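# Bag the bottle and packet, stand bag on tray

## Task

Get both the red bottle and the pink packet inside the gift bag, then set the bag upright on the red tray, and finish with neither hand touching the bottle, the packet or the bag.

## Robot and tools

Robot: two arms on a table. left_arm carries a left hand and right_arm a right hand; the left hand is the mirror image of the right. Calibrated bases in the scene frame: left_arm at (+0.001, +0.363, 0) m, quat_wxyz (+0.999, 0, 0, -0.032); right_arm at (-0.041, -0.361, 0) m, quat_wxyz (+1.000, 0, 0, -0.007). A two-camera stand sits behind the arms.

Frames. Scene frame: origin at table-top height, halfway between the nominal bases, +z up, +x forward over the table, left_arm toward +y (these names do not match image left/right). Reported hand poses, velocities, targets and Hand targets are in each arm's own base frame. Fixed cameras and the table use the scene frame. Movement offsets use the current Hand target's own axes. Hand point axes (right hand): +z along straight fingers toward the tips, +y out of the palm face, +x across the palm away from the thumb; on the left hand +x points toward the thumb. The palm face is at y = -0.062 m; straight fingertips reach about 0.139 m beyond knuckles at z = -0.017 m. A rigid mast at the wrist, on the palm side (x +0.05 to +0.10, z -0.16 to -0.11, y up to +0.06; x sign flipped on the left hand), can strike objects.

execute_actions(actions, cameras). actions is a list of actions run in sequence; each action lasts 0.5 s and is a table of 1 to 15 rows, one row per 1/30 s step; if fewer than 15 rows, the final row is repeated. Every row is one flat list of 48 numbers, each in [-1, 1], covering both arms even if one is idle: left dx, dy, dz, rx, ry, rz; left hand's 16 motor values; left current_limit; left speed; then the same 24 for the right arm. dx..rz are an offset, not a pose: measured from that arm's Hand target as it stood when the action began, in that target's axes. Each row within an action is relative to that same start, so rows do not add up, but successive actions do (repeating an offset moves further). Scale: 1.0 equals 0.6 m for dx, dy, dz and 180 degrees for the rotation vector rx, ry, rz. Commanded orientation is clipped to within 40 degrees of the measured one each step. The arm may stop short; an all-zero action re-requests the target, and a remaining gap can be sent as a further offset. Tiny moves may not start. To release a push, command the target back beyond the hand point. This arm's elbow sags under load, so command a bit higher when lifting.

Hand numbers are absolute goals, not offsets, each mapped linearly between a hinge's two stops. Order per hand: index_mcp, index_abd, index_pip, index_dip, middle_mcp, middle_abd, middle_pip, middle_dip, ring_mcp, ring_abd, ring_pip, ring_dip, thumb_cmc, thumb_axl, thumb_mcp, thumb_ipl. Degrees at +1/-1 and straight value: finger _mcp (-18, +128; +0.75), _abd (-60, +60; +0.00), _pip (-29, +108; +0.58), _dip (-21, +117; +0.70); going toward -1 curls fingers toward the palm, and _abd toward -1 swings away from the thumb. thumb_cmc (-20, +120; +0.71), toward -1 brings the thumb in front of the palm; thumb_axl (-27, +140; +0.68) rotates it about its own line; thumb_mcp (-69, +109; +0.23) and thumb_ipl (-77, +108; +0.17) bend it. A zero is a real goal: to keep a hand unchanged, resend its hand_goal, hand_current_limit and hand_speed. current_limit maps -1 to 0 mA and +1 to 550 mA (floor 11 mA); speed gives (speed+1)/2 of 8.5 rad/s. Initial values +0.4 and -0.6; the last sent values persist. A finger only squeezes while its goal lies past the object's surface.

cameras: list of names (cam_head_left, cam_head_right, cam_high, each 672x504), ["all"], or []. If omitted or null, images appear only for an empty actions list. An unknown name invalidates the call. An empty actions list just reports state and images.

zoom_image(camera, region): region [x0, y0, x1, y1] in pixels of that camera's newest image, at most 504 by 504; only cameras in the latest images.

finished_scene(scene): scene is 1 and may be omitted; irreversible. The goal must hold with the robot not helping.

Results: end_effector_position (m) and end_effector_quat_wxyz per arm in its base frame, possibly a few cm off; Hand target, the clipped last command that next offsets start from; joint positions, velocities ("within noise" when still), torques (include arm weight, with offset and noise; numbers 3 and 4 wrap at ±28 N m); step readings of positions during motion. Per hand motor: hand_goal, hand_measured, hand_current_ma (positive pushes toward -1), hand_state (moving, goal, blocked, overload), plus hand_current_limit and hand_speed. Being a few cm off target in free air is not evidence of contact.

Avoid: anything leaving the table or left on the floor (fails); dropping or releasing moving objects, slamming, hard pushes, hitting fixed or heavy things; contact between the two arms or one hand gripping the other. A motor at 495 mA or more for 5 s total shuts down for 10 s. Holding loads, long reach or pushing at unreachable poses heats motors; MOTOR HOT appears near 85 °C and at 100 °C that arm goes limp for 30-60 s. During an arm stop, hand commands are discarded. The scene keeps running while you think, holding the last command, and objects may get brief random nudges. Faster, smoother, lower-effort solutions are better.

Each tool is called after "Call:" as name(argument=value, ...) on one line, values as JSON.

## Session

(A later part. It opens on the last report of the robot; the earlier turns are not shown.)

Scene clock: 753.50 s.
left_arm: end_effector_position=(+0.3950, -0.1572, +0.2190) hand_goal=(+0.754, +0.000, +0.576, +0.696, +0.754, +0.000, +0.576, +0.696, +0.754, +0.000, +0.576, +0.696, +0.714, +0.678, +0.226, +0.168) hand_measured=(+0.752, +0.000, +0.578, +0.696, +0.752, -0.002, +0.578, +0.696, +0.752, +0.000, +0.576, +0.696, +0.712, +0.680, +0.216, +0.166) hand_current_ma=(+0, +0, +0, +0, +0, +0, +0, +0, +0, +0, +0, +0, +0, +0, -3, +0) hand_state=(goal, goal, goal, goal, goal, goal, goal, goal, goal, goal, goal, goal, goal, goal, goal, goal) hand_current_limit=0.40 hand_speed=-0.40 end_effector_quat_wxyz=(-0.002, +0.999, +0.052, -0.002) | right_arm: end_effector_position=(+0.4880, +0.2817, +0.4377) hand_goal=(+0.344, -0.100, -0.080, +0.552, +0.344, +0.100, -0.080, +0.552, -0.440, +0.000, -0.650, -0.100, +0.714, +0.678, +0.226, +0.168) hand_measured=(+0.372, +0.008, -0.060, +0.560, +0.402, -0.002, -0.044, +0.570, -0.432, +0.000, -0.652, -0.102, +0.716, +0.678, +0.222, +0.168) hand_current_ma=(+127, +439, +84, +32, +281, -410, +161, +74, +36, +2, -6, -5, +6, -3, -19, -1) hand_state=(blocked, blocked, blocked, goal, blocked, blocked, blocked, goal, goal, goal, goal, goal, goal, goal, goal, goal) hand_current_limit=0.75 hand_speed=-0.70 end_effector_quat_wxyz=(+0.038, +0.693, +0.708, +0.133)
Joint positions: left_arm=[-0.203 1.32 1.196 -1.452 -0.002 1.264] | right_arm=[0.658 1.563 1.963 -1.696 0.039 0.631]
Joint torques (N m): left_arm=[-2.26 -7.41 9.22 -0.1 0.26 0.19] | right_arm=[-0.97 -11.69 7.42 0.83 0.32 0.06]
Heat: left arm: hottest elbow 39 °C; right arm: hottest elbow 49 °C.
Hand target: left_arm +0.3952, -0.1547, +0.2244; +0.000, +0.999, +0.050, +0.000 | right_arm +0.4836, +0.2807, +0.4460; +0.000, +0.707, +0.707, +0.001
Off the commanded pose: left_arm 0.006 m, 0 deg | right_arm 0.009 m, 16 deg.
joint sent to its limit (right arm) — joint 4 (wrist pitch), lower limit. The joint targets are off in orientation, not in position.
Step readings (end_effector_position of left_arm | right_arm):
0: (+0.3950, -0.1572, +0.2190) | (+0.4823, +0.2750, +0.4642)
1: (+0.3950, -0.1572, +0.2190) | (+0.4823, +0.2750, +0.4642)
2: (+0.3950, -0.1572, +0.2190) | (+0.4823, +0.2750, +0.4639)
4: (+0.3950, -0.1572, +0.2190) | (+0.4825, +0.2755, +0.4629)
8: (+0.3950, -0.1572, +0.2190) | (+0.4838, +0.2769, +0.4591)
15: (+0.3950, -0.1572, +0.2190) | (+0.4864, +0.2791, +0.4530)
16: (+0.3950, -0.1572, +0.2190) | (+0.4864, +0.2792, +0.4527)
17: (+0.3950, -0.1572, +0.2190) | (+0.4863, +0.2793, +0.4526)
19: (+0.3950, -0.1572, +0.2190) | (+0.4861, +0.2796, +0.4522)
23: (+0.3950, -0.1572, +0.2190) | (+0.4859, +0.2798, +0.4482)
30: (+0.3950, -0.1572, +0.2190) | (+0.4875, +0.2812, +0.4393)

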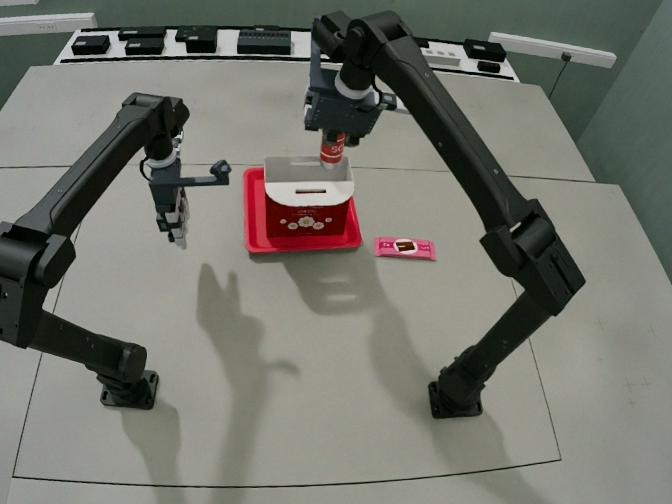

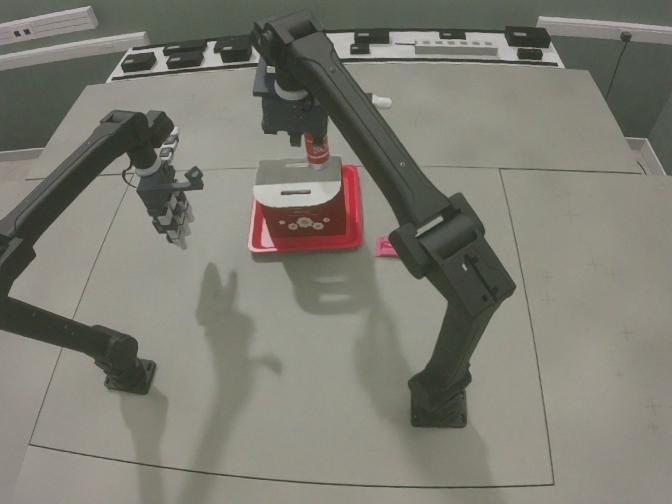

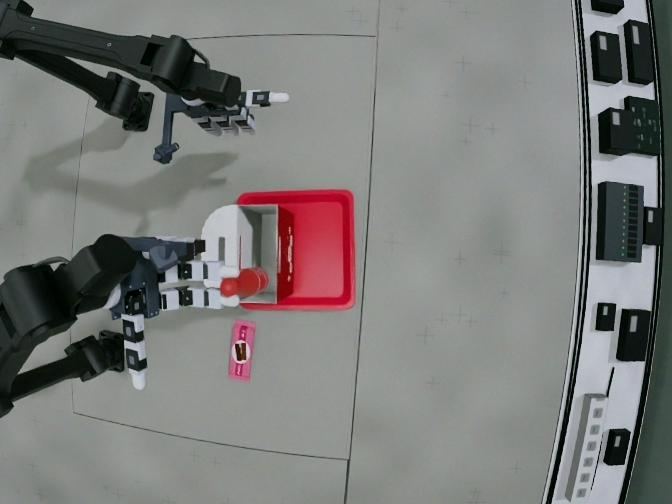

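Call:
execute_actions(actions=[[[0,0,0,0,0,0,0.754,0,0.576,0.696,0.754,0,0.576,0.696,0.754,0,0.576,0.696,0.714,0.678,0.226,0.168,0.4,-0.4,0,-0.014,0.025,0,0,0,0.344,-0.1,-0.081,0.551,0.344,0.1,-0.081,0.551,-0.44,0,-0.65,-0.1,0.714,0.678,0.226,0.168,0.75,-0.7]],[[0,0,0,0,0,0,0.754,0,0.576,0.696,0.754,0,0.576,0.696,0.754,0,0.576,0.696,0.714,0.678,0.226,0.168,0.4,-0.4,0,0,0.035,0,0,0,0.344,-0.1,-0.081,0.551,0.344,0.1,-0.081,0.551,-0.44,0,-0.65,-0.1,0.714,0.678,0.226,0.168,0.75,-0.7]]], cameras=["all"])

Call:
zoom_image(camera="cam_head_left", region=[240, 60, 400, 260])

Call:
zoom_image(camera="cam_high", region=[150, 180, 350, 380])

Scene clock: 759.73 s.
left_arm: end_effector_position=(+0.3950, -0.1572, +0.2190) hand_goal=(+0.754, +0.000, +0.576, +0.696, +0.754, +0.000, +0.576, +0.696, +0.754, +0.000, +0.576, +0.696, +0.714, +0.678, +0.226, +0.168) hand_measured=(+0.752, +0.000, +0.578, +0.696, +0.752, -0.002, +0.578, +0.696, +0.752, +0.000, +0.576, +0.696, +0.712, +0.680, +0.216, +0.166) hand_current_ma=(+0, +0, +0, +0, +0, +0, +0, +0, +0, +0, +0, +0, +0, +0, -3, +0) hand_state=(goal, goal, goal, goal, goal, goal, goal, goal, goal, goal, goal, goal, goal, goal, goal, goal) hand_current_limit=0.40 hand_speed=-0.40 end_effector_quat_wxyz=(-0.002, +0.999, +0.052, -0.002) | right_arm: end_effector_position=(+0.4800, +0.2808, +0.4013) hand_goal=(+0.344, -0.100, -0.080, +0.552, +0.344, +0.100, -0.080, +0.552, -0.440, +0.000, -0.650, -0.100, +0.714, +0.678, +0.226, +0.168) hand_measured=(+0.372, +0.008, -0.060, +0.560, +0.402, -0.002, -0.044, +0.570, -0.432, +0.000, -0.652, -0.102, +0.716, +0.678, +0.222, +0.168) hand_current_ma=(+127, +439, +84, +32, +281, -410, +161, +74, +36, +2, -6, -5, +6, -3, -19, -1) hand_state=(blocked, blocked, blocked, goal, blocked, blocked, blocked, goal, goal, goal, goal, goal, goal, goal, goal, goal) hand_current_limit=0.75 hand_speed=-0.70 end_effector_quat_wxyz=(+0.026, +0.699, +0.708, +0.097)
Joint positions: left_arm=[-0.203 1.32 1.196 -1.452 -0.002 1.264] | right_arm=[0.664 1.564 1.889 -1.696 0.027 0.648]
Joint torques (N m): left_arm=[-2.26 -7.41 9.22 -0.13 0.25 0.2] | right_arm=[-1.32 -12.57 7.43 0.5 0.32 0.11]
Heat: left arm: hottest elbow 39 °C; right arm: hottest elbow 47 °C.
Hand target: left_arm +0.3952, -0.1547, +0.2244; +0.000, +0.999, +0.050, +0.000 | right_arm +0.4752, +0.2808, +0.4099; +0.000, +0.707, +0.707, +0.001
Off the commanded pose: left_arm 0.006 m, 0 deg | right_arm 0.010 m, 11 deg.
joint sent to its limit (right arm) — joint 4 (wrist pitch), lower limit. The joint targets are off in orientation, not in position.
Step readings (end_effector_position of left_arm | right_arm):
0: (+0.3950, -0.1572, +0.2190) | (+0.4880, +0.2816, +0.4377)
1: (+0.3950, -0.1572, +0.2190) | (+0.4880, +0.2816, +0.4377)
2: (+0.3950, -0.1572, +0.2190) | (+0.4878, +0.2815, +0.4366)
4: (+0.3950, -0.1572, +0.2190) | (+0.4868, +0.2814, +0.4322)
8: (+0.3950, -0.1572, +0.2190) | (+0.4838, +0.2817, +0.4200)
15: (+0.3950, -0.1572, +0.2190) | (+0.4828, +0.2816, +0.4165)
16: (+0.3950, -0.1572, +0.2190) | (+0.4827, +0.2817, +0.4165)
17: (+0.3950, -0.1572, +0.2190) | (+0.4825, +0.2818, +0.4157)
19: (+0.3950, -0.1572, +0.2190) | (+0.4819, +0.2815, +0.4125)
23: (+0.3950, -0.1572, +0.2190) | (+0.4803, +0.2808, +0.4043)
30: (+0.3950, -0.1572, +0.2190) | (+0.4800, +0.2808, +0.4013)

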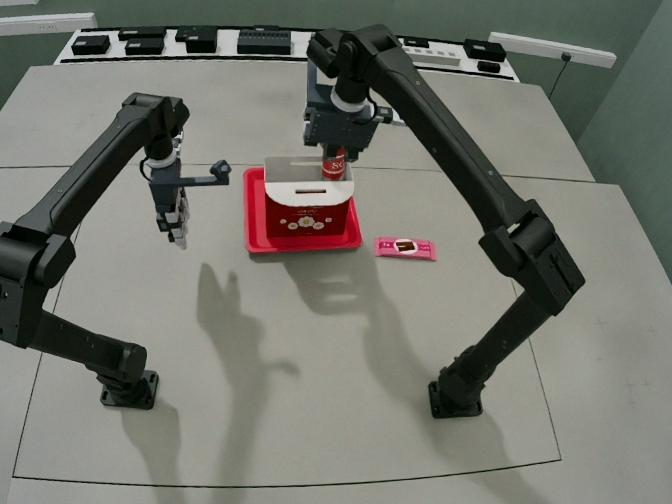

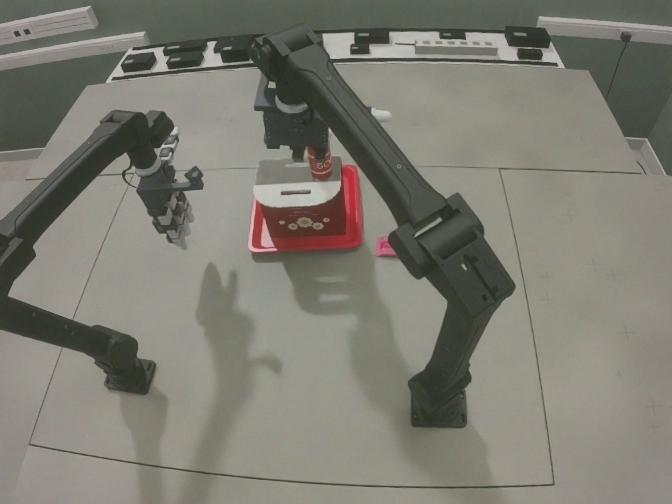

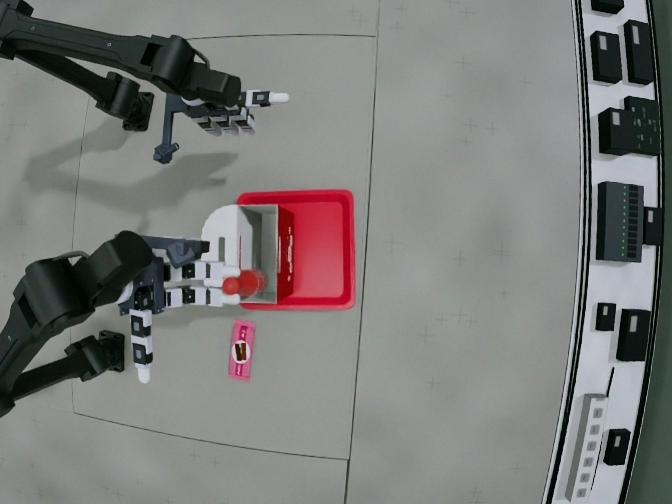

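Scaled by 2.520 from the camera's 672x504 image, which has a finer 960x720 frame.

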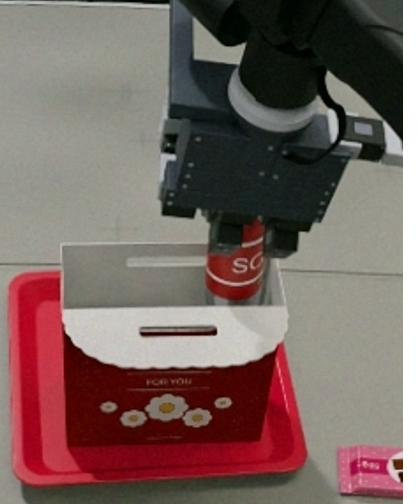

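Scaled by 2.520 from the camera's 672x504 image, which has a finer 960x720 frame.

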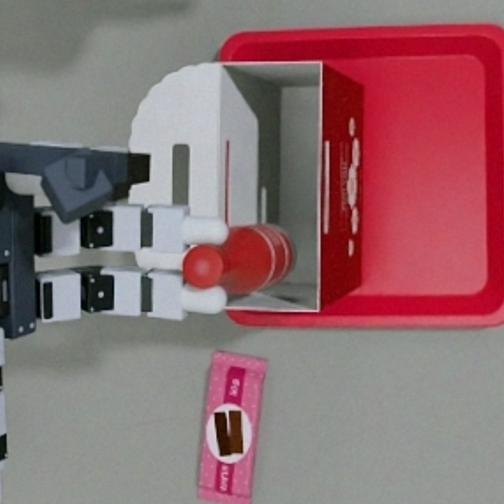

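Call:
execute_actions(actions=[[[0,0,0,0,0,0,0.754,0,0.576,0.696,0.754,0,0.576,0.696,0.754,0,0.576,0.696,0.714,0.678,0.226,0.168,0.4,-0.4,0.003,0.005,0.05,0,0,0,0.344,-0.1,-0.081,0.551,0.344,0.1,-0.081,0.551,-0.44,0,-0.65,-0.1,0.714,0.678,0.226,0.168,0.75,-0.7]],[[0,0,0,0,0,0,0.754,0,0.576,0.696,0.754,0,0.576,0.696,0.754,0,0.576,0.696,0.714,0.678,0.226,0.168,0.4,-0.4,0.003,0.005,0.06,0,0,0,0.344,-0.1,-0.081,0.551,0.344,0.1,-0.081,0.551,-0.44,0,-0.65,-0.1,0.714,0.678,0.226,0.168,0.75,-0.7]]], cameras=["all"])

Call:
zoom_image(camera="cam_head_left", region=[240, 60, 400, 260])

Call:
zoom_image(camera="cam_high", region=[150, 180, 350, 380])

Scene clock: 768.83 s.
left_arm: end_effector_position=(+0.3950, -0.1572, +0.2190) hand_goal=(+0.754, +0.000, +0.576, +0.696, +0.754, +0.000, +0.576, +0.696, +0.754, +0.000, +0.576, +0.696, +0.714, +0.678, +0.226, +0.168) hand_measured=(+0.752, +0.000, +0.578, +0.696, +0.752, -0.002, +0.578, +0.696, +0.752, +0.000, +0.576, +0.696, +0.712, +0.680, +0.216, +0.166) hand_current_ma=(+0, +0, +0, +0, +0, +0, +0, +0, +0, +0, +0, +0, +0, +0, -3, +0) hand_state=(goal, goal, goal, goal, goal, goal, goal, goal, goal, goal, goal, goal, goal, goal, goal, goal) hand_current_limit=0.40 hand_speed=-0.40 end_effector_quat_wxyz=(-0.002, +0.999, +0.052, -0.002) | right_arm: end_effector_position=(+0.4837, +0.2881, +0.3315) hand_goal=(+0.344, -0.100, -0.080, +0.552, +0.344, +0.100, -0.080, +0.552, -0.440, +0.000, -0.650, -0.100, +0.714, +0.678, +0.226, +0.168) hand_measured=(+0.372, +0.008, -0.056, +0.560, +0.402, -0.002, -0.044, +0.570, -0.432, +0.000, -0.652, -0.102, +0.716, +0.678, +0.222, +0.168) hand_current_ma=(+131, +439, +101, +35, +281, -410, +161, +74, +36, +2, -6, -5, +6, -3, -19, -1) hand_state=(blocked, blocked, blocked, goal, blocked, blocked, blocked, goal, goal, goal, goal, goal, goal, goal, goal, goal) hand_current_limit=0.75 hand_speed=-0.70 end_effector_quat_wxyz=(+0.007, +0.702, +0.712, +0.030)
Joint positions: left_arm=[-0.203 1.32 1.196 -1.452 -0.002 1.264] | right_arm=[0.664 1.635 1.822 -1.696 0.007 0.649]
Joint torques (N m): left_arm=[-2.26 -7.47 9.24 -0.1 0.25 0.19] | right_arm=[-1.96 -13.68 7.43 0.17 0.29 0.17]
Heat: left arm: hottest elbow 39 °C; right arm: hottest elbow 46 °C.
Hand target: left_arm +0.3952, -0.1547, +0.2244; +0.000, +0.999, +0.050, +0.000 | right_arm +0.4812, +0.2844, +0.3441; +0.000, +0.707, +0.707, +0.001
Off the commanded pose: left_arm 0.006 m, 0 deg | right_arm 0.013 m, 4 deg.
joint sent to its limit (right arm) — joint 4 (wrist pitch), lower limit. The joint targets are off in orientation, not in position.
Step readings (end_effector_position of left_arm | right_arm):
0: (+0.3950, -0.1572, +0.2190) | (+0.4800, +0.2808, +0.4013)
1: (+0.3950, -0.1572, +0.2190) | (+0.4800, +0.2808, +0.4013)
2: (+0.3950, -0.1572, +0.2190) | (+0.4798, +0.2808, +0.4005)
4: (+0.3950, -0.1572, +0.2190) | (+0.4789, +0.2807, +0.3971)
8: (+0.3950, -0.1572, +0.2190) | (+0.4790, +0.2816, +0.3851)
15: (+0.3950, -0.1572, +0.2190) | (+0.4823, +0.2845, +0.3684)
16: (+0.3950, -0.1572, +0.2190) | (+0.4824, +0.2846, +0.3675)
17: (+0.3950, -0.1572, +0.2190) | (+0.4822, +0.2848, +0.3663)
19: (+0.3950, -0.1572, +0.2190) | (+0.4812, +0.2848, +0.3627)
23: (+0.3950, -0.1572, +0.2190) | (+0.4810, +0.2853, +0.3508)
30: (+0.3950, -0.1572, +0.2190) | (+0.4837, +0.2880, +0.3325)

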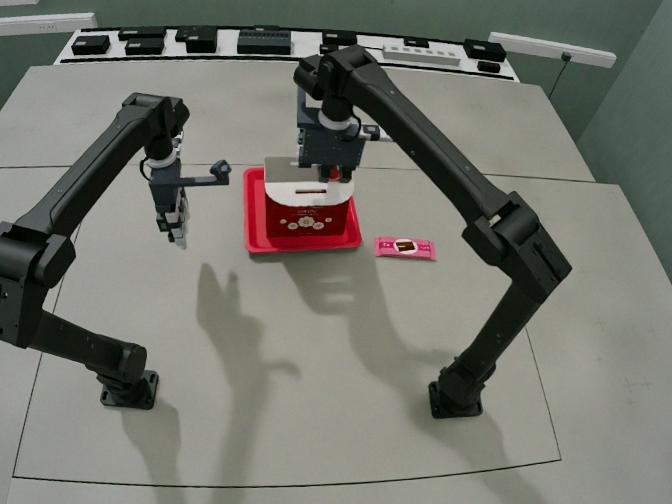

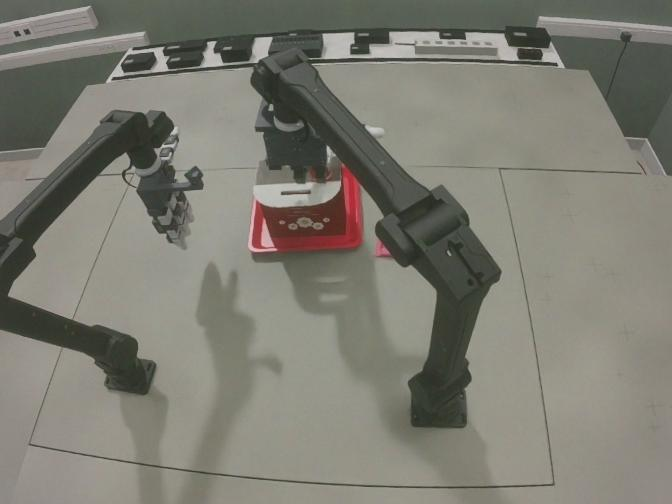

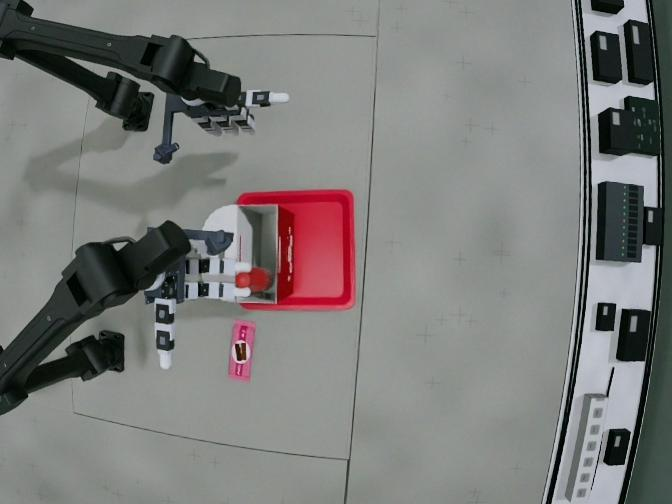

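Scaled by 2.520 from the camera's 672x504 image, which has a finer 960x720 frame.

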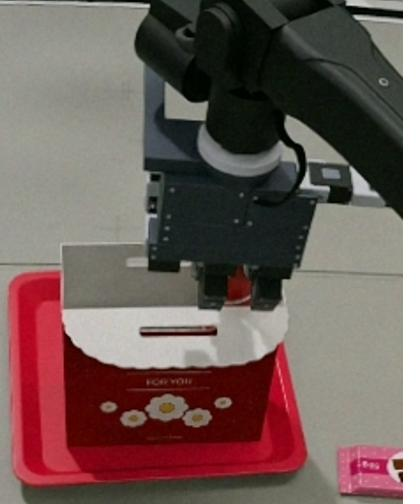

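Scaled by 2.520 from the camera's 672x504 image, which has a finer 960x720 frame.

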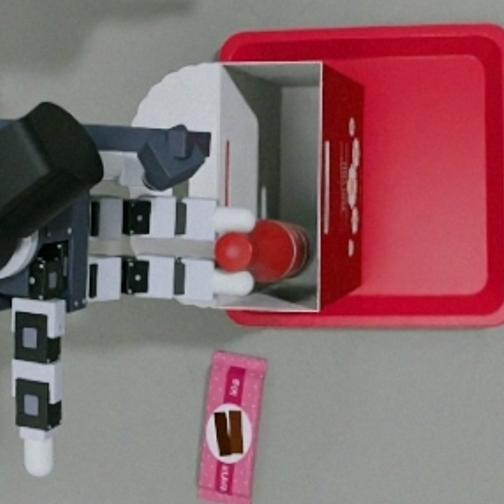

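Call:
execute_actions(actions=[[[0,0,0,0,0,0,0.754,0,0.576,0.696,0.754,0,0.576,0.696,0.754,0,0.576,0.696,0.714,0.678,0.226,0.168,0.4,-0.4,0,0.003,0.05,0,0,0,0.344,-0.1,-0.081,0.551,0.344,0.1,-0.081,0.551,-0.44,0,-0.65,-0.1,0.714,0.678,0.226,0.168,0.75,-0.7]],[[0,0,0,0,0,0,0.754,0,0.576,0.696,0.754,0,0.576,0.696,0.754,0,0.576,0.696,0.714,0.678,0.226,0.168,0.4,-0.4,0,0,0.05,0,0,0,0.344,-0.1,-0.081,0.551,0.344,0.1,-0.081,0.551,-0.44,0,-0.65,-0.1,0.714,0.678,0.226,0.168,0.75,-0.7]]], cameras=["all"])

Call:
zoom_image(camera="cam_head_left", region=[240, 60, 400, 260])

Call:
zoom_image(camera="cam_high", region=[150, 180, 350, 380])

Scene clock: 783.83 s.
left_arm: end_effector_position=(+0.3950, -0.1572, +0.2190) hand_goal=(+0.754, +0.000, +0.576, +0.696, +0.754, +0.000, +0.576, +0.696, +0.754, +0.000, +0.576, +0.696, +0.714, +0.678, +0.226, +0.168) hand_measured=(+0.752, +0.000, +0.578, +0.696, +0.752, -0.002, +0.578, +0.696, +0.752, +0.000, +0.576, +0.696, +0.712, +0.680, +0.216, +0.166) hand_current_ma=(+0, +0, +0, +0, +0, +0, +0, +0, +0, +0, +0, +0, +0, +0, -3, +0) hand_state=(goal, goal, goal, goal, goal, goal, goal, goal, goal, goal, goal, goal, goal, goal, goal, goal) hand_current_limit=0.40 hand_speed=-0.40 end_effector_quat_wxyz=(-0.002, +0.999, +0.052, -0.002) | right_arm: end_effector_position=(+0.4797, +0.2873, +0.2783) hand_goal=(+0.344, -0.100, -0.080, +0.552, +0.344, +0.100, -0.080, +0.552, -0.440, +0.000, -0.650, -0.100, +0.714, +0.678, +0.226, +0.168) hand_measured=(+0.368, +0.008, -0.058, +0.562, +0.372, -0.002, -0.056, +0.572, -0.430, +0.000, -0.652, -0.102, +0.716, +0.678, +0.222, +0.168) hand_current_ma=(+109, +439, +93, +44, +131, -410, +101, +84, +39, +2, -6, -5, +6, -3, -20, -1) hand_state=(blocked, blocked, blocked, goal, blocked, blocked, blocked, goal, goal, goal, goal, goal, goal, goal, goal, goal) hand_current_limit=0.75 hand_speed=-0.70 end_effector_quat_wxyz=(-0.003, +0.702, +0.712, -0.011)
Joint positions: left_arm=[-0.203 1.32 1.196 -1.452 -0.002 1.264] | right_arm=[0.664 1.666 1.735 -1.662 -0.004 0.65]
Joint torques (N m): left_arm=[-2.32 -7.47 9.24 -0.12 0.26 0.2] | right_arm=[-2.02 -13.68 6.93 1.05 0.3 0.13]
Heat: left arm: hottest elbow 39 °C; right arm: hottest elbow 44 °C.
Hand target: left_arm +0.3952, -0.1547, +0.2244; +0.000, +0.999, +0.050, +0.000 | right_arm +0.4833, +0.2846, +0.2841; +0.000, +0.707, +0.707, +0.001
Off the commanded pose: left_arm 0.006 m, 0 deg | right_arm 0.007 m, 2 deg.
Step readings (end_effector_position of left_arm | right_arm):
0: (+0.3950, -0.1572, +0.2190) | (+0.4837, +0.2881, +0.3315)
1: (+0.3950, -0.1572, +0.2190) | (+0.4837, +0.2881, +0.3315)
2: (+0.3950, -0.1572, +0.2190) | (+0.4836, +0.2882, +0.3310)
4: (+0.3950, -0.1572, +0.2190) | (+0.4827, +0.2880, +0.3287)
8: (+0.3950, -0.1572, +0.2190) | (+0.4819, +0.2881, +0.3194)
15: (+0.3950, -0.1572, +0.2190) | (+0.4834, +0.2896, +0.3046)
16: (+0.3950, -0.1572, +0.2190) | (+0.4834, +0.2897, +0.3034)
17: (+0.3950, -0.1572, +0.2190) | (+0.4828, +0.2892, +0.3015)
19: (+0.3950, -0.1572, +0.2190) | (+0.4815, +0.2882, +0.2956)
23: (+0.3950, -0.1572, +0.2190) | (+0.4791, +0.2867, +0.2816)
30: (+0.3950, -0.1572, +0.2190) | (+0.4803, +0.2877, +0.2807)

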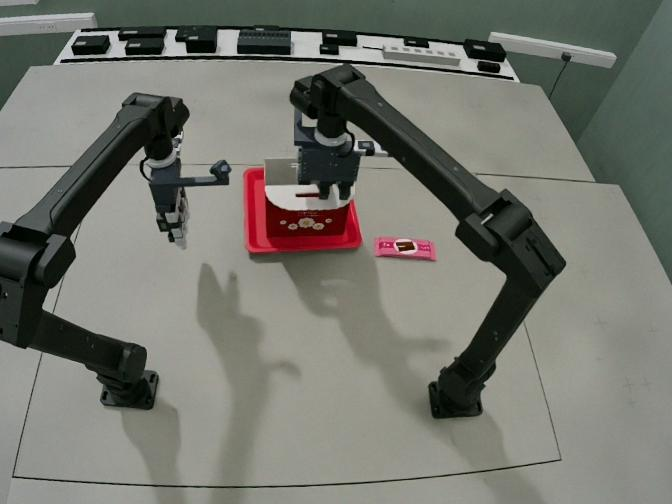

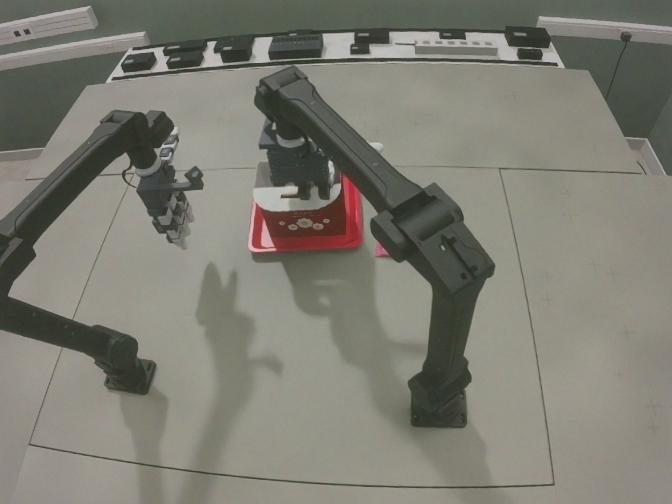

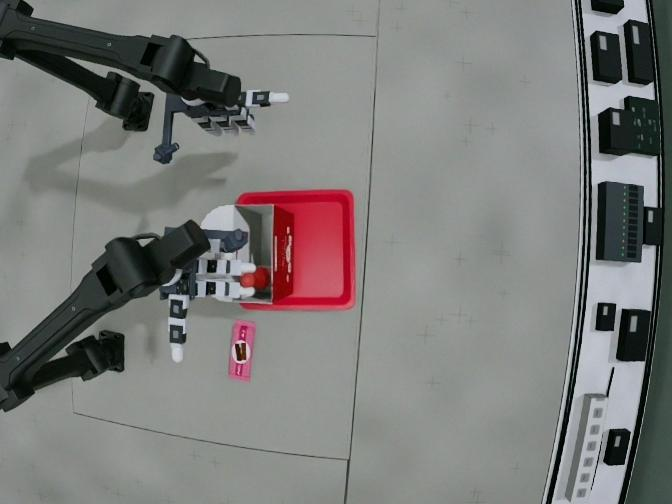

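Scaled by 2.520 from the camera's 672x504 image, which has a finer 960x720 frame.

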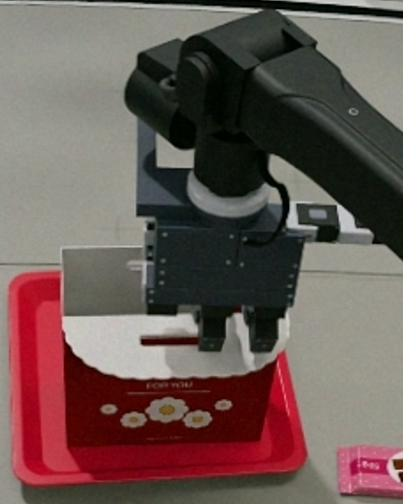

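Scaled by 2.520 from the camera's 672x504 image, which has a finer 960x720 frame.

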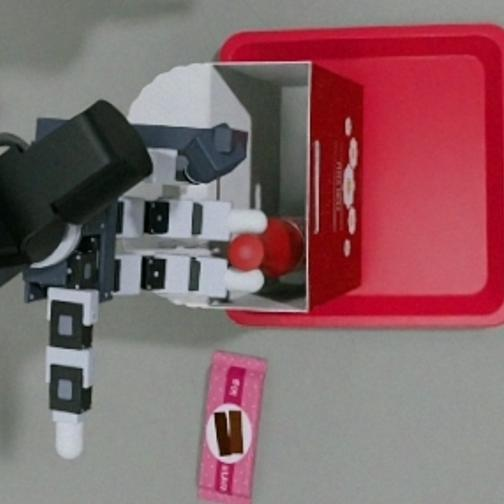

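Call:
zoom_image(camera="cam_head_left", region=[260, 120, 370, 250])

Call:
zoom_image(camera="cam_high", region=[190, 190, 310, 320])

Call:
zoom_image(camera="cam_head_right", region=[240, 120, 370, 260])

Scaled by 3.877 from the camera's 672x504 image, which has a finer 960x720 frame.

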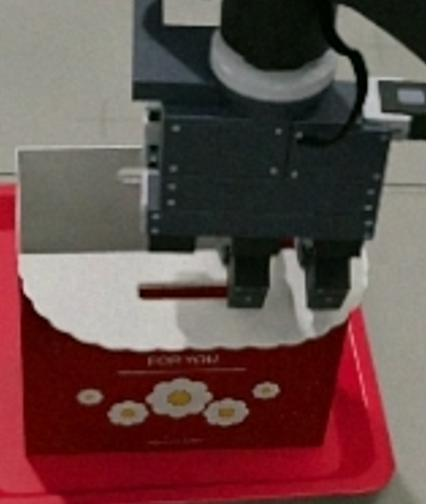

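Scaled by 3.877 from the camera's 672x504 image, which has a finer 960x720 frame.

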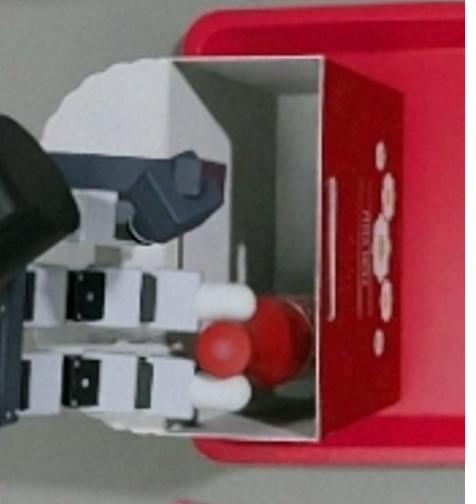

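Scaled by 3.600 from the camera's 672x504 image, which has a finer 960x720 frame.

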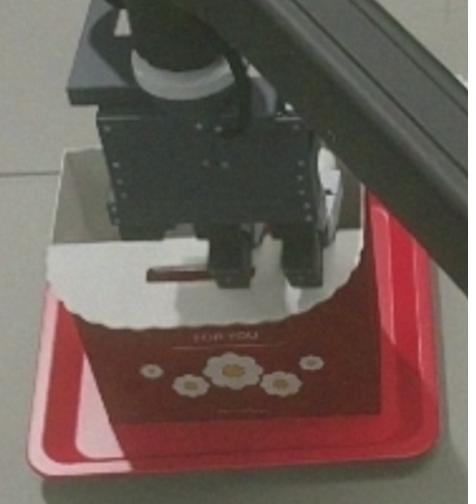

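Call:
execute_actions(actions=[[[0,0,0,0,0,0,0.754,0,0.576,0.696,0.754,0,0.576,0.696,0.754,0,0.576,0.696,0.714,0.678,0.226,0.168,0.4,-0.4,0,0,-0.04,0,0,0,0.344,-0.1,-0.081,0.551,0.344,0.1,-0.081,0.551,-0.44,0,-0.65,-0.1,0.714,0.678,0.226,0.168,0.75,-0.7]],[[0,0,0,0,0,0,0.754,0,0.576,0.696,0.754,0,0.576,0.696,0.754,0,0.576,0.696,0.714,0.678,0.226,0.168,0.4,-0.4,0,0,-0.03,0,0,0,0.344,-0.1,-0.081,0.551,0.344,0.1,-0.081,0.551,-0.44,0,-0.65,-0.1,0.714,0.678,0.226,0.168,0.75,-0.7]]], cameras=["all"])

Scene clock: 815.13 s.
left_arm: end_effector_position=(+0.3950, -0.1572, +0.2190) hand_goal=(+0.754, +0.000, +0.576, +0.696, +0.754, +0.000, +0.576, +0.696, +0.754, +0.000, +0.576, +0.696, +0.714, +0.678, +0.226, +0.168) hand_measured=(+0.752, +0.000, +0.578, +0.696, +0.752, -0.002, +0.578, +0.696, +0.752, +0.000, +0.576, +0.696, +0.712, +0.680, +0.216, +0.166) hand_current_ma=(+0, +0, +0, +0, +0, +0, +0, +0, +0, +0, +0, +0, +0, +0, -3, +0) hand_state=(goal, goal, goal, goal, goal, goal, goal, goal, goal, goal, goal, goal, goal, goal, goal, goal) hand_current_limit=0.40 hand_speed=-0.40 end_effector_quat_wxyz=(-0.002, +0.999, +0.052, -0.002) | right_arm: end_effector_position=(+0.4744, +0.2828, +0.2772) hand_goal=(+0.344, -0.100, -0.080, +0.552, +0.344, +0.100, -0.080, +0.552, -0.440, +0.000, -0.650, -0.100, +0.714, +0.678, +0.226, +0.168) hand_measured=(+0.370, +0.008, -0.058, +0.562, +0.372, -0.002, -0.056, +0.572, -0.430, +0.000, -0.652, -0.102, +0.716, +0.678, +0.222, +0.168) hand_current_ma=(+115, +439, +95, +44, +131, -410, +101, +83, +39, +2, -6, -5, +6, -3, -20, -1) hand_state=(blocked, blocked, blocked, goal, blocked, blocked, blocked, goal, goal, goal, goal, goal, goal, goal, goal, goal) hand_current_limit=0.75 hand_speed=-0.70 end_effector_quat_wxyz=(-0.004, +0.702, +0.712, -0.025)
Joint positions: left_arm=[-0.203 1.32 1.196 -1.452 -0.002 1.264] | right_arm=[0.664 1.666 1.735 -1.69 -0.002 0.65]
Joint torques (N m): left_arm=[-2.2 -7.41 9.24 -0.1 0.26 0.2] | right_arm=[-2.02 -15.27 11.95 -0.38 0.45 0.14]
Heat: left arm: hottest elbow 39 °C; right arm: hottest elbow 42 °C.
Hand target: left_arm +0.3952, -0.1547, +0.2244; +0.000, +0.999, +0.050, +0.000 | right_arm +0.4832, +0.2845, +0.3261; +0.000, +0.707, +0.707, +0.001
Off the commanded pose: left_arm 0.006 m, 0 deg | right_arm 0.050 m, 3 deg.
joint sent to its limit (right arm) — joint 4 (wrist pitch), lower limit. The joint targets still meet the commanded pose.
Step readings (end_effector_position of left_arm | right_arm):
0: (+0.3950, -0.1572, +0.2190) | (+0.4797, +0.2873, +0.2783)
1: (+0.3950, -0.1572, +0.2190) | (+0.4797, +0.2873, +0.2783)
2: (+0.3950, -0.1572, +0.2190) | (+0.4797, +0.2873, +0.2783)
4: (+0.3950, -0.1572, +0.2190) | (+0.4790, +0.2867, +0.2782)
8: (+0.3950, -0.1572, +0.2190) | (+0.4759, +0.2843, +0.2775)
15: (+0.3950, -0.1572, +0.2190) | (+0.4743, +0.2831, +0.2771)
16: (+0.3950, -0.1572, +0.2190) | (+0.4743, +0.2830, +0.2771)
17: (+0.3950, -0.1572, +0.2190) | (+0.4743, +0.2830, +0.2771)
19: (+0.3950, -0.1572, +0.2190) | (+0.4743, +0.2830, +0.2771)
23: (+0.3950, -0.1572, +0.2190) | (+0.4744, +0.2829, +0.2772)
30: (+0.3950, -0.1572, +0.2190) | (+0.4744, +0.2829, +0.2772)

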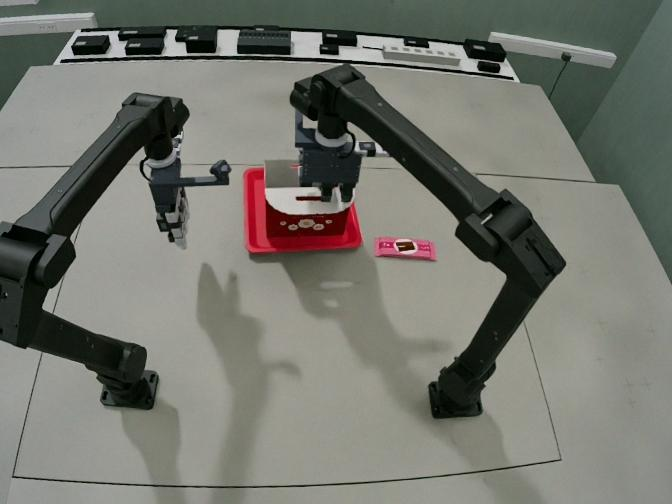

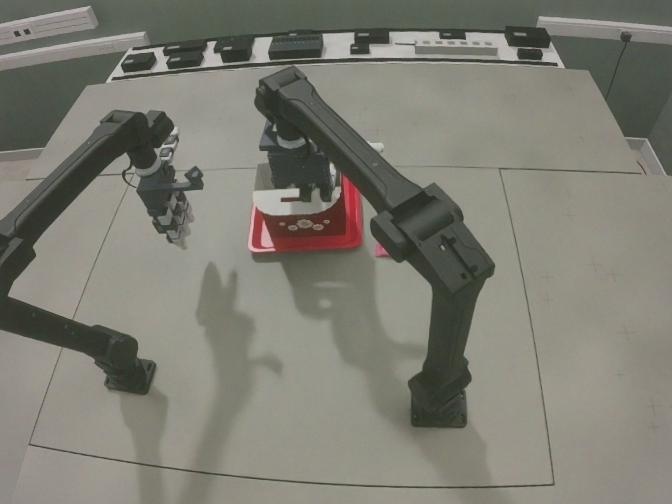

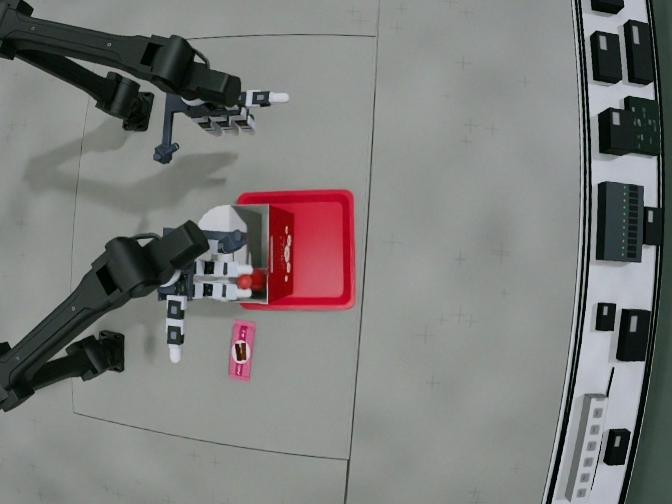

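Call:
execute_actions(actions=[[[0,0,0,0,0,0,0.754,0,0.576,0.696,0.754,0,0.576,0.696,0.754,0,0.576,0.696,0.714,0.678,0.226,0.168,0.4,-0.4,0.002,0.002,-0.03,0,0,0,0.344,-0.1,-0.081,0.551,0.344,0.1,-0.081,0.551,-0.44,0,-0.65,-0.1,0.714,0.678,0.226,0.168,0.75,-0.7]]], cameras=["cam_high"])

Call:
zoom_image(camera="cam_high", region=[150, 170, 370, 390])

Scene clock: 819.10 s.
left_arm: end_effector_position=(+0.3950, -0.1572, +0.2190) hand_goal=(+0.754, +0.000, +0.576, +0.696, +0.754, +0.000, +0.576, +0.696, +0.754, +0.000, +0.576, +0.696, +0.714, +0.678, +0.226, +0.168) hand_measured=(+0.752, +0.000, +0.578, +0.696, +0.752, -0.002, +0.578, +0.696, +0.752, +0.000, +0.576, +0.696, +0.712, +0.680, +0.216, +0.166) hand_current_ma=(+0, +0, +0, +0, +0, +0, +0, +0, +0, +0, +0, +0, +0, +0, -3, +0) hand_state=(goal, goal, goal, goal, goal, goal, goal, goal, goal, goal, goal, goal, goal, goal, goal, goal) hand_current_limit=0.40 hand_speed=-0.40 end_effector_quat_wxyz=(-0.002, +0.999, +0.052, -0.002) | right_arm: end_effector_position=(+0.4741, +0.2814, +0.2859) hand_goal=(+0.344, -0.100, -0.080, +0.552, +0.344, +0.100, -0.080, +0.552, -0.440, +0.000, -0.650, -0.100, +0.714, +0.678, +0.226, +0.168) hand_measured=(+0.370, +0.008, -0.058, +0.562, +0.372, -0.002, -0.056, +0.572, -0.430, +0.000, -0.652, -0.102, +0.716, +0.678, +0.222, +0.168) hand_current_ma=(+116, +439, +95, +44, +132, -410, +101, +83, +39, +2, -6, -5, +6, -3, -20, -1) hand_state=(blocked, blocked, blocked, goal, blocked, blocked, blocked, goal, goal, goal, goal, goal, goal, goal, goal, goal) hand_current_limit=0.75 hand_speed=-0.70 end_effector_quat_wxyz=(-0.001, +0.702, +0.712, -0.017)
Joint positions: left_arm=[-0.203 1.32 1.196 -1.452 -0.002 1.264] | right_arm=[0.664 1.654 1.739 -1.691 0.003 0.65]
Joint torques (N m): left_arm=[-2.26 -7.47 9.24 -0.12 0.25 0.2] | right_arm=[-1.96 -15.74 12.92 -0.29 0.53 0.15]
Heat: left arm: hottest elbow 39 °C; right arm: hottest elbow 43 °C.
Hand target: left_arm +0.3952, -0.1547, +0.2244; +0.000, +0.999, +0.050, +0.000 | right_arm +0.4844, +0.2856, +0.3440; +0.000, +0.707, +0.707, +0.001
Off the commanded pose: left_arm 0.006 m, 0 deg | right_arm 0.059 m, 2 deg.
joint sent to its limit (right arm) — joint 4 (wrist pitch), lower limit. The joint targets are off in position and orientation.
Step readings (end_effector_position of left_arm | right_arm):
0: (+0.3950, -0.1572, +0.2190) | (+0.4744, +0.2828, +0.2772)
1: (+0.3950, -0.1572, +0.2190) | (+0.4744, +0.2828, +0.2772)
2: (+0.3950, -0.1572, +0.2190) | (+0.4745, +0.2827, +0.2773)
4: (+0.3950, -0.1572, +0.2190) | (+0.4746, +0.2824, +0.2778)
8: (+0.3950, -0.1572, +0.2190) | (+0.4743, +0.2818, +0.2803)
15: (+0.3950, -0.1572, +0.2190) | (+0.4738, +0.2812, +0.2853)
Images, in order (width x height): cam_high 672x504.

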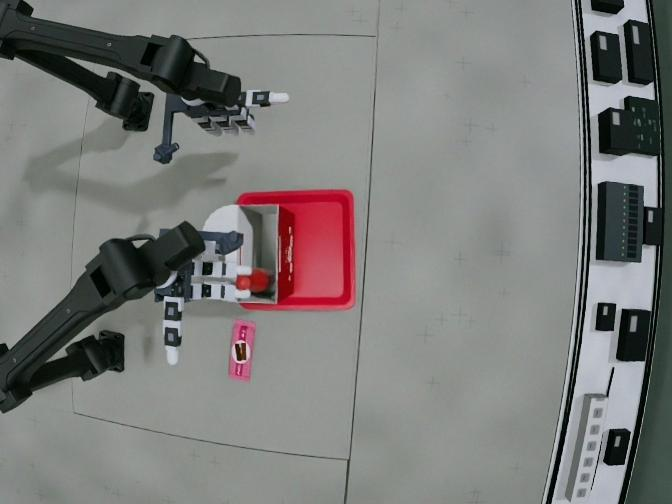

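Scaled by 2.291 from the camera's 672x504 image, which has a finer 960x720 frame.

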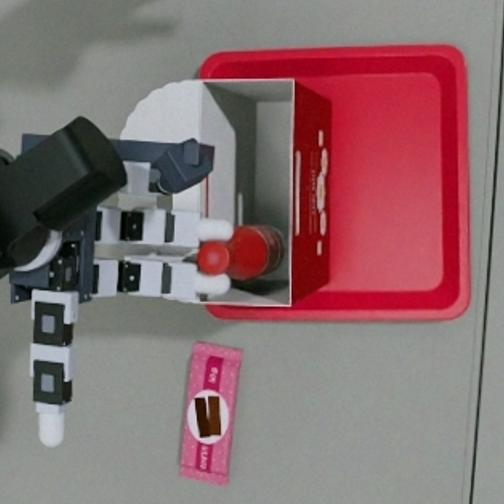

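Call:
zoom_image(camera="cam_high", region=[225, 240, 305, 320])

Call:
zoom_image(camera="cam_head_left", region=[250, 120, 380, 250])

Scaled by 6.300 from the camera's 672x504 image, which has a finer 960x720 frame.

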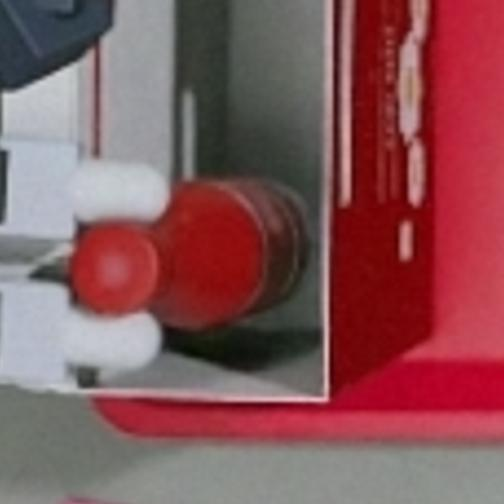

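This scene's latest camera images include none from cam_head_left. They are from: cam_high. cam_head_left's image comes with the result of a call that names it in "cameras".

Call:
execute_actions(actions=[], cameras=["all"])

Call:
zoom_image(camera="cam_head_left", region=[250, 130, 370, 250])

Call:
zoom_image(camera="cam_head_right", region=[250, 130, 370, 250])

Scene clock: 843.77 s.
left_arm: end_effector_position=(+0.3950, -0.1572, +0.2190) hand_goal=(+0.754, +0.000, +0.576, +0.696, +0.754, +0.000, +0.576, +0.696, +0.754, +0.000, +0.576, +0.696, +0.714, +0.678, +0.226, +0.168) hand_measured=(+0.752, +0.000, +0.578, +0.696, +0.752, -0.002, +0.578, +0.696, +0.752, +0.000, +0.576, +0.696, +0.712, +0.680, +0.216, +0.166) hand_current_ma=(+0, +0, +0, +0, +0, +0, +0, +0, +0, +0, +0, +0, +0, +0, -3, +0) hand_state=(goal, goal, goal, goal, goal, goal, goal, goal, goal, goal, goal, goal, goal, goal, goal, goal) hand_current_limit=0.40 hand_speed=-0.40 end_effector_quat_wxyz=(-0.002, +0.999, +0.052, -0.002) | right_arm: end_effector_position=(+0.4741, +0.2814, +0.2859) hand_goal=(+0.344, -0.100, -0.080, +0.552, +0.344, +0.100, -0.080, +0.552, -0.440, +0.000, -0.650, -0.100, +0.714, +0.678, +0.226, +0.168) hand_measured=(+0.370, +0.008, -0.058, +0.562, +0.372, -0.002, -0.056, +0.572, -0.430, +0.000, -0.652, -0.102, +0.716, +0.678, +0.222, +0.168) hand_current_ma=(+116, +439, +95, +44, +133, -410, +101, +83, +39, +2, -6, -5, +6, -3, -20, -1) hand_state=(blocked, blocked, blocked, goal, blocked, blocked, blocked, goal, goal, goal, goal, goal, goal, goal, goal, goal) hand_current_limit=0.75 hand_speed=-0.70 end_effector_quat_wxyz=(-0.001, +0.702, +0.712, -0.017)
Joint positions: left_arm=[-0.203 1.32 1.196 -1.452 -0.002 1.264] | right_arm=[0.664 1.654 1.739 -1.691 0.003 0.65]
Joint velocities: within noise
Joint torques (N m): left_arm=[-2.26 -7.41 9.24 -0.12 0.25 0.2] | right_arm=[-1.96 -15.44 12.94 -0.27 0.49 0.17]
Heat: left arm: hottest elbow 39 °C; right arm: hottest elbow 44 °C.
Hand target: left_arm +0.3952, -0.1547, +0.2244; +0.000, +0.999, +0.050, +0.000 | right_arm +0.4844, +0.2856, +0.3440; +0.000, +0.707, +0.707, +0.001
Off the commanded pose: left_arm 0.006 m, 0 deg | right_arm 0.059 m, 2 deg.

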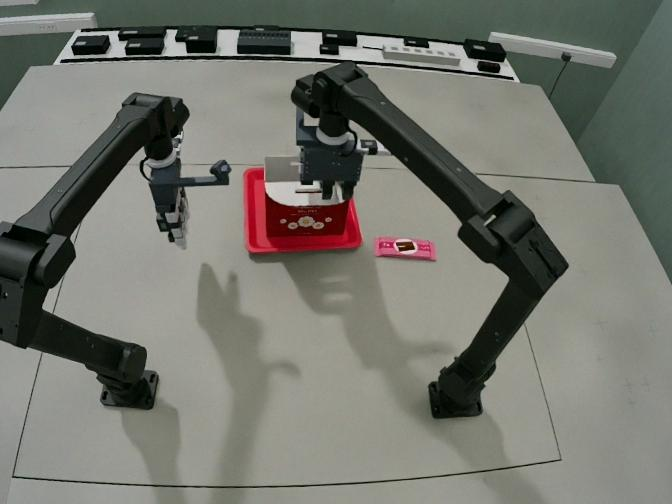

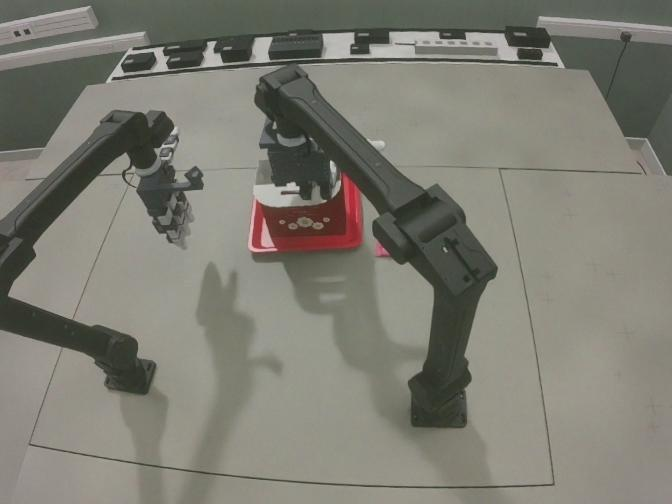

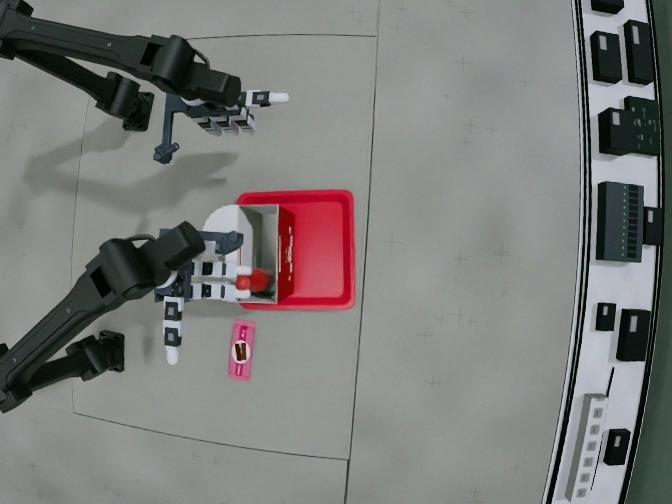

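Scaled by 4.200 from the camera's 672x504 image, which has a finer 960x720 frame.

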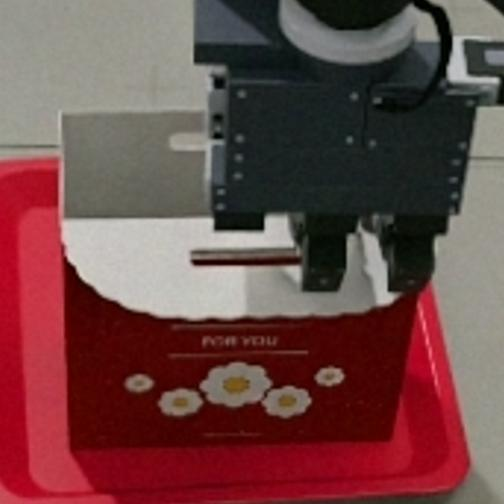

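Scaled by 4.200 from the camera's 672x504 image, which has a finer 960x720 frame.

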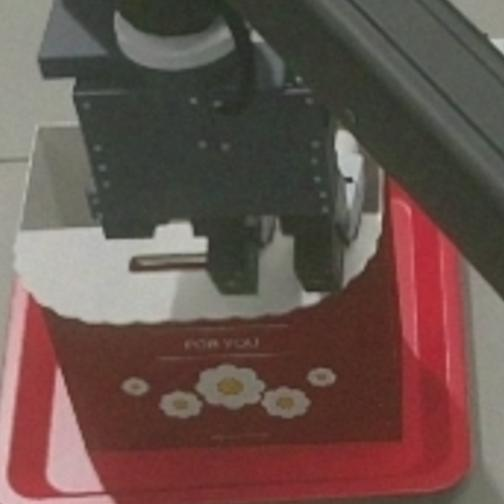

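Call:
execute_actions(actions=[[[0,0,0,0,0,0,0.754,0,0.576,0.696,0.754,0,0.576,0.696,0.754,0,0.576,0.696,0.714,0.678,0.226,0.168,0.4,-0.4,0,0,-0.03,0,0,0,0.344,-0.1,-0.081,0.551,0.344,0.1,-0.081,0.551,-0.44,0,-0.65,-0.1,0.714,0.678,0.226,0.168,0.75,-0.7]],[[0,0,0,0,0,0,0.754,0,0.576,0.696,0.754,0,0.576,0.696,0.754,0,0.576,0.696,0.714,0.678,0.226,0.168,0.4,-0.4,0,0.005,0,0,0,-0.1,0.344,-0.1,-0.081,0.551,0.344,0.1,-0.081,0.551,-0.44,0,-0.65,-0.1,0.714,0.678,0.226,0.168,0.75,-0.7]]], cameras=["cam_high"])

Call:
zoom_image(camera="cam_high", region=[190, 190, 310, 310])

Scene clock: 860.23 s.
left_arm: end_effector_position=(+0.3950, -0.1572, +0.2190) hand_goal=(+0.754, +0.000, +0.576, +0.696, +0.754, +0.000, +0.576, +0.696, +0.754, +0.000, +0.576, +0.696, +0.714, +0.678, +0.226, +0.168) hand_measured=(+0.752, +0.000, +0.578, +0.696, +0.752, -0.002, +0.578, +0.696, +0.752, +0.000, +0.576, +0.696, +0.712, +0.680, +0.216, +0.166) hand_current_ma=(+0, +0, +0, +0, +0, +0, +0, +0, +0, +0, +0, +0, +0, +0, -3, +0) hand_state=(goal, goal, goal, goal, goal, goal, goal, goal, goal, goal, goal, goal, goal, goal, goal, goal) hand_current_limit=0.40 hand_speed=-0.40 end_effector_quat_wxyz=(-0.002, +0.999, +0.052, -0.002) | right_arm: end_effector_position=(+0.4840, +0.2866, +0.3243) hand_goal=(+0.344, -0.100, -0.080, +0.552, +0.344, +0.100, -0.080, +0.552, -0.440, +0.000, -0.650, -0.100, +0.714, +0.678, +0.226, +0.168) hand_measured=(+0.374, +0.008, -0.054, +0.562, +0.382, -0.002, -0.054, +0.572, -0.430, +0.000, -0.652, -0.102, +0.716, +0.678, +0.222, +0.168) hand_current_ma=(+139, +439, +109, +44, +177, -410, +114, +83, +39, +2, -6, -5, +6, -3, -20, -1) hand_state=(blocked, blocked, blocked, goal, blocked, blocked, blocked, goal, goal, goal, goal, goal, goal, goal, goal, goal) hand_current_limit=0.75 hand_speed=-0.70 end_effector_quat_wxyz=(+0.010, +0.591, +0.806, +0.017)
Joint positions: left_arm=[-0.203 1.32 1.196 -1.452 -0.002 1.264] | right_arm=[0.624 1.599 1.76 -1.694 0.009 0.318]
Joint torques (N m): left_arm=[-2.26 -7.41 9.24 -0.13 0.25 0.19] | right_arm=[-2.32 -14.27 10.52 0.16 0.15 -0.11]
Heat: left arm: hottest elbow 39 °C; right arm: hottest elbow 45 °C.
Hand target: left_arm +0.3952, -0.1547, +0.2244; +0.000, +0.999, +0.050, +0.000 | right_arm +0.4873, +0.2858, +0.3621; +0.000, +0.588, +0.809, +0.001
Off the commanded pose: left_arm 0.006 m, 0 deg | right_arm 0.038 m, 2 deg.
joint sent to its limit (right arm) — joint 4 (wrist pitch), lower limit. The joint targets are off in orientation, not in position.
Step readings (end_effector_position of left_arm | right_arm):
0: (+0.3950, -0.1572, +0.2190) | (+0.4741, +0.2814, +0.2859)
1: (+0.3950, -0.1572, +0.2190) | (+0.4741, +0.2814, +0.2859)
2: (+0.3950, -0.1572, +0.2190) | (+0.4741, +0.2813, +0.2861)
4: (+0.3950, -0.1572, +0.2190) | (+0.4741, +0.2811, +0.2870)
8: (+0.3950, -0.1572, +0.2190) | (+0.4748, +0.2812, +0.2929)
15: (+0.3950, -0.1572, +0.2190) | (+0.4754, +0.2814, +0.3046)
16: (+0.3950, -0.1572, +0.2190) | (+0.4755, +0.2816, +0.3053)
17: (+0.3950, -0.1572, +0.2190) | (+0.4758, +0.2824, +0.3063)
19: (+0.3950, -0.1572, +0.2190) | (+0.4773, +0.2849, +0.3082)
23: (+0.3950, -0.1572, +0.2190) | (+0.4809, +0.2859, +0.3156)
30: (+0.3950, -0.1572, +0.2190) | (+0.4840, +0.2840, +0.3246)
Images, in order (width x height): cam_high 672x504.

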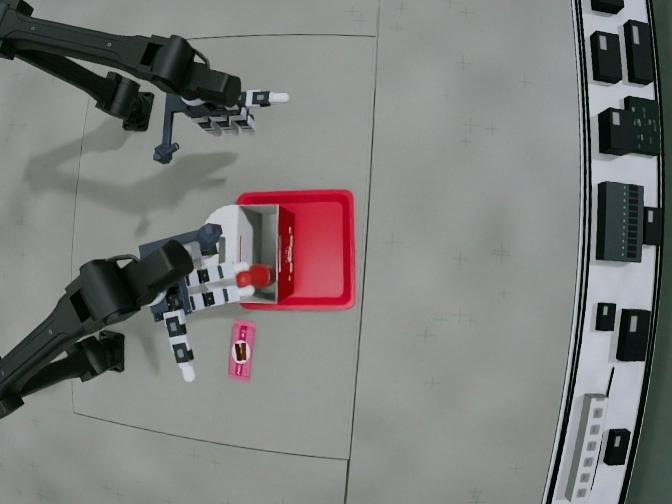

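Scaled by 4.200 from the camera's 672x504 image, which has a finer 960x720 frame.

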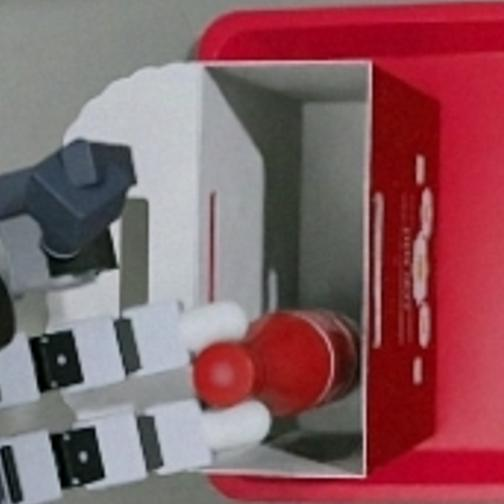

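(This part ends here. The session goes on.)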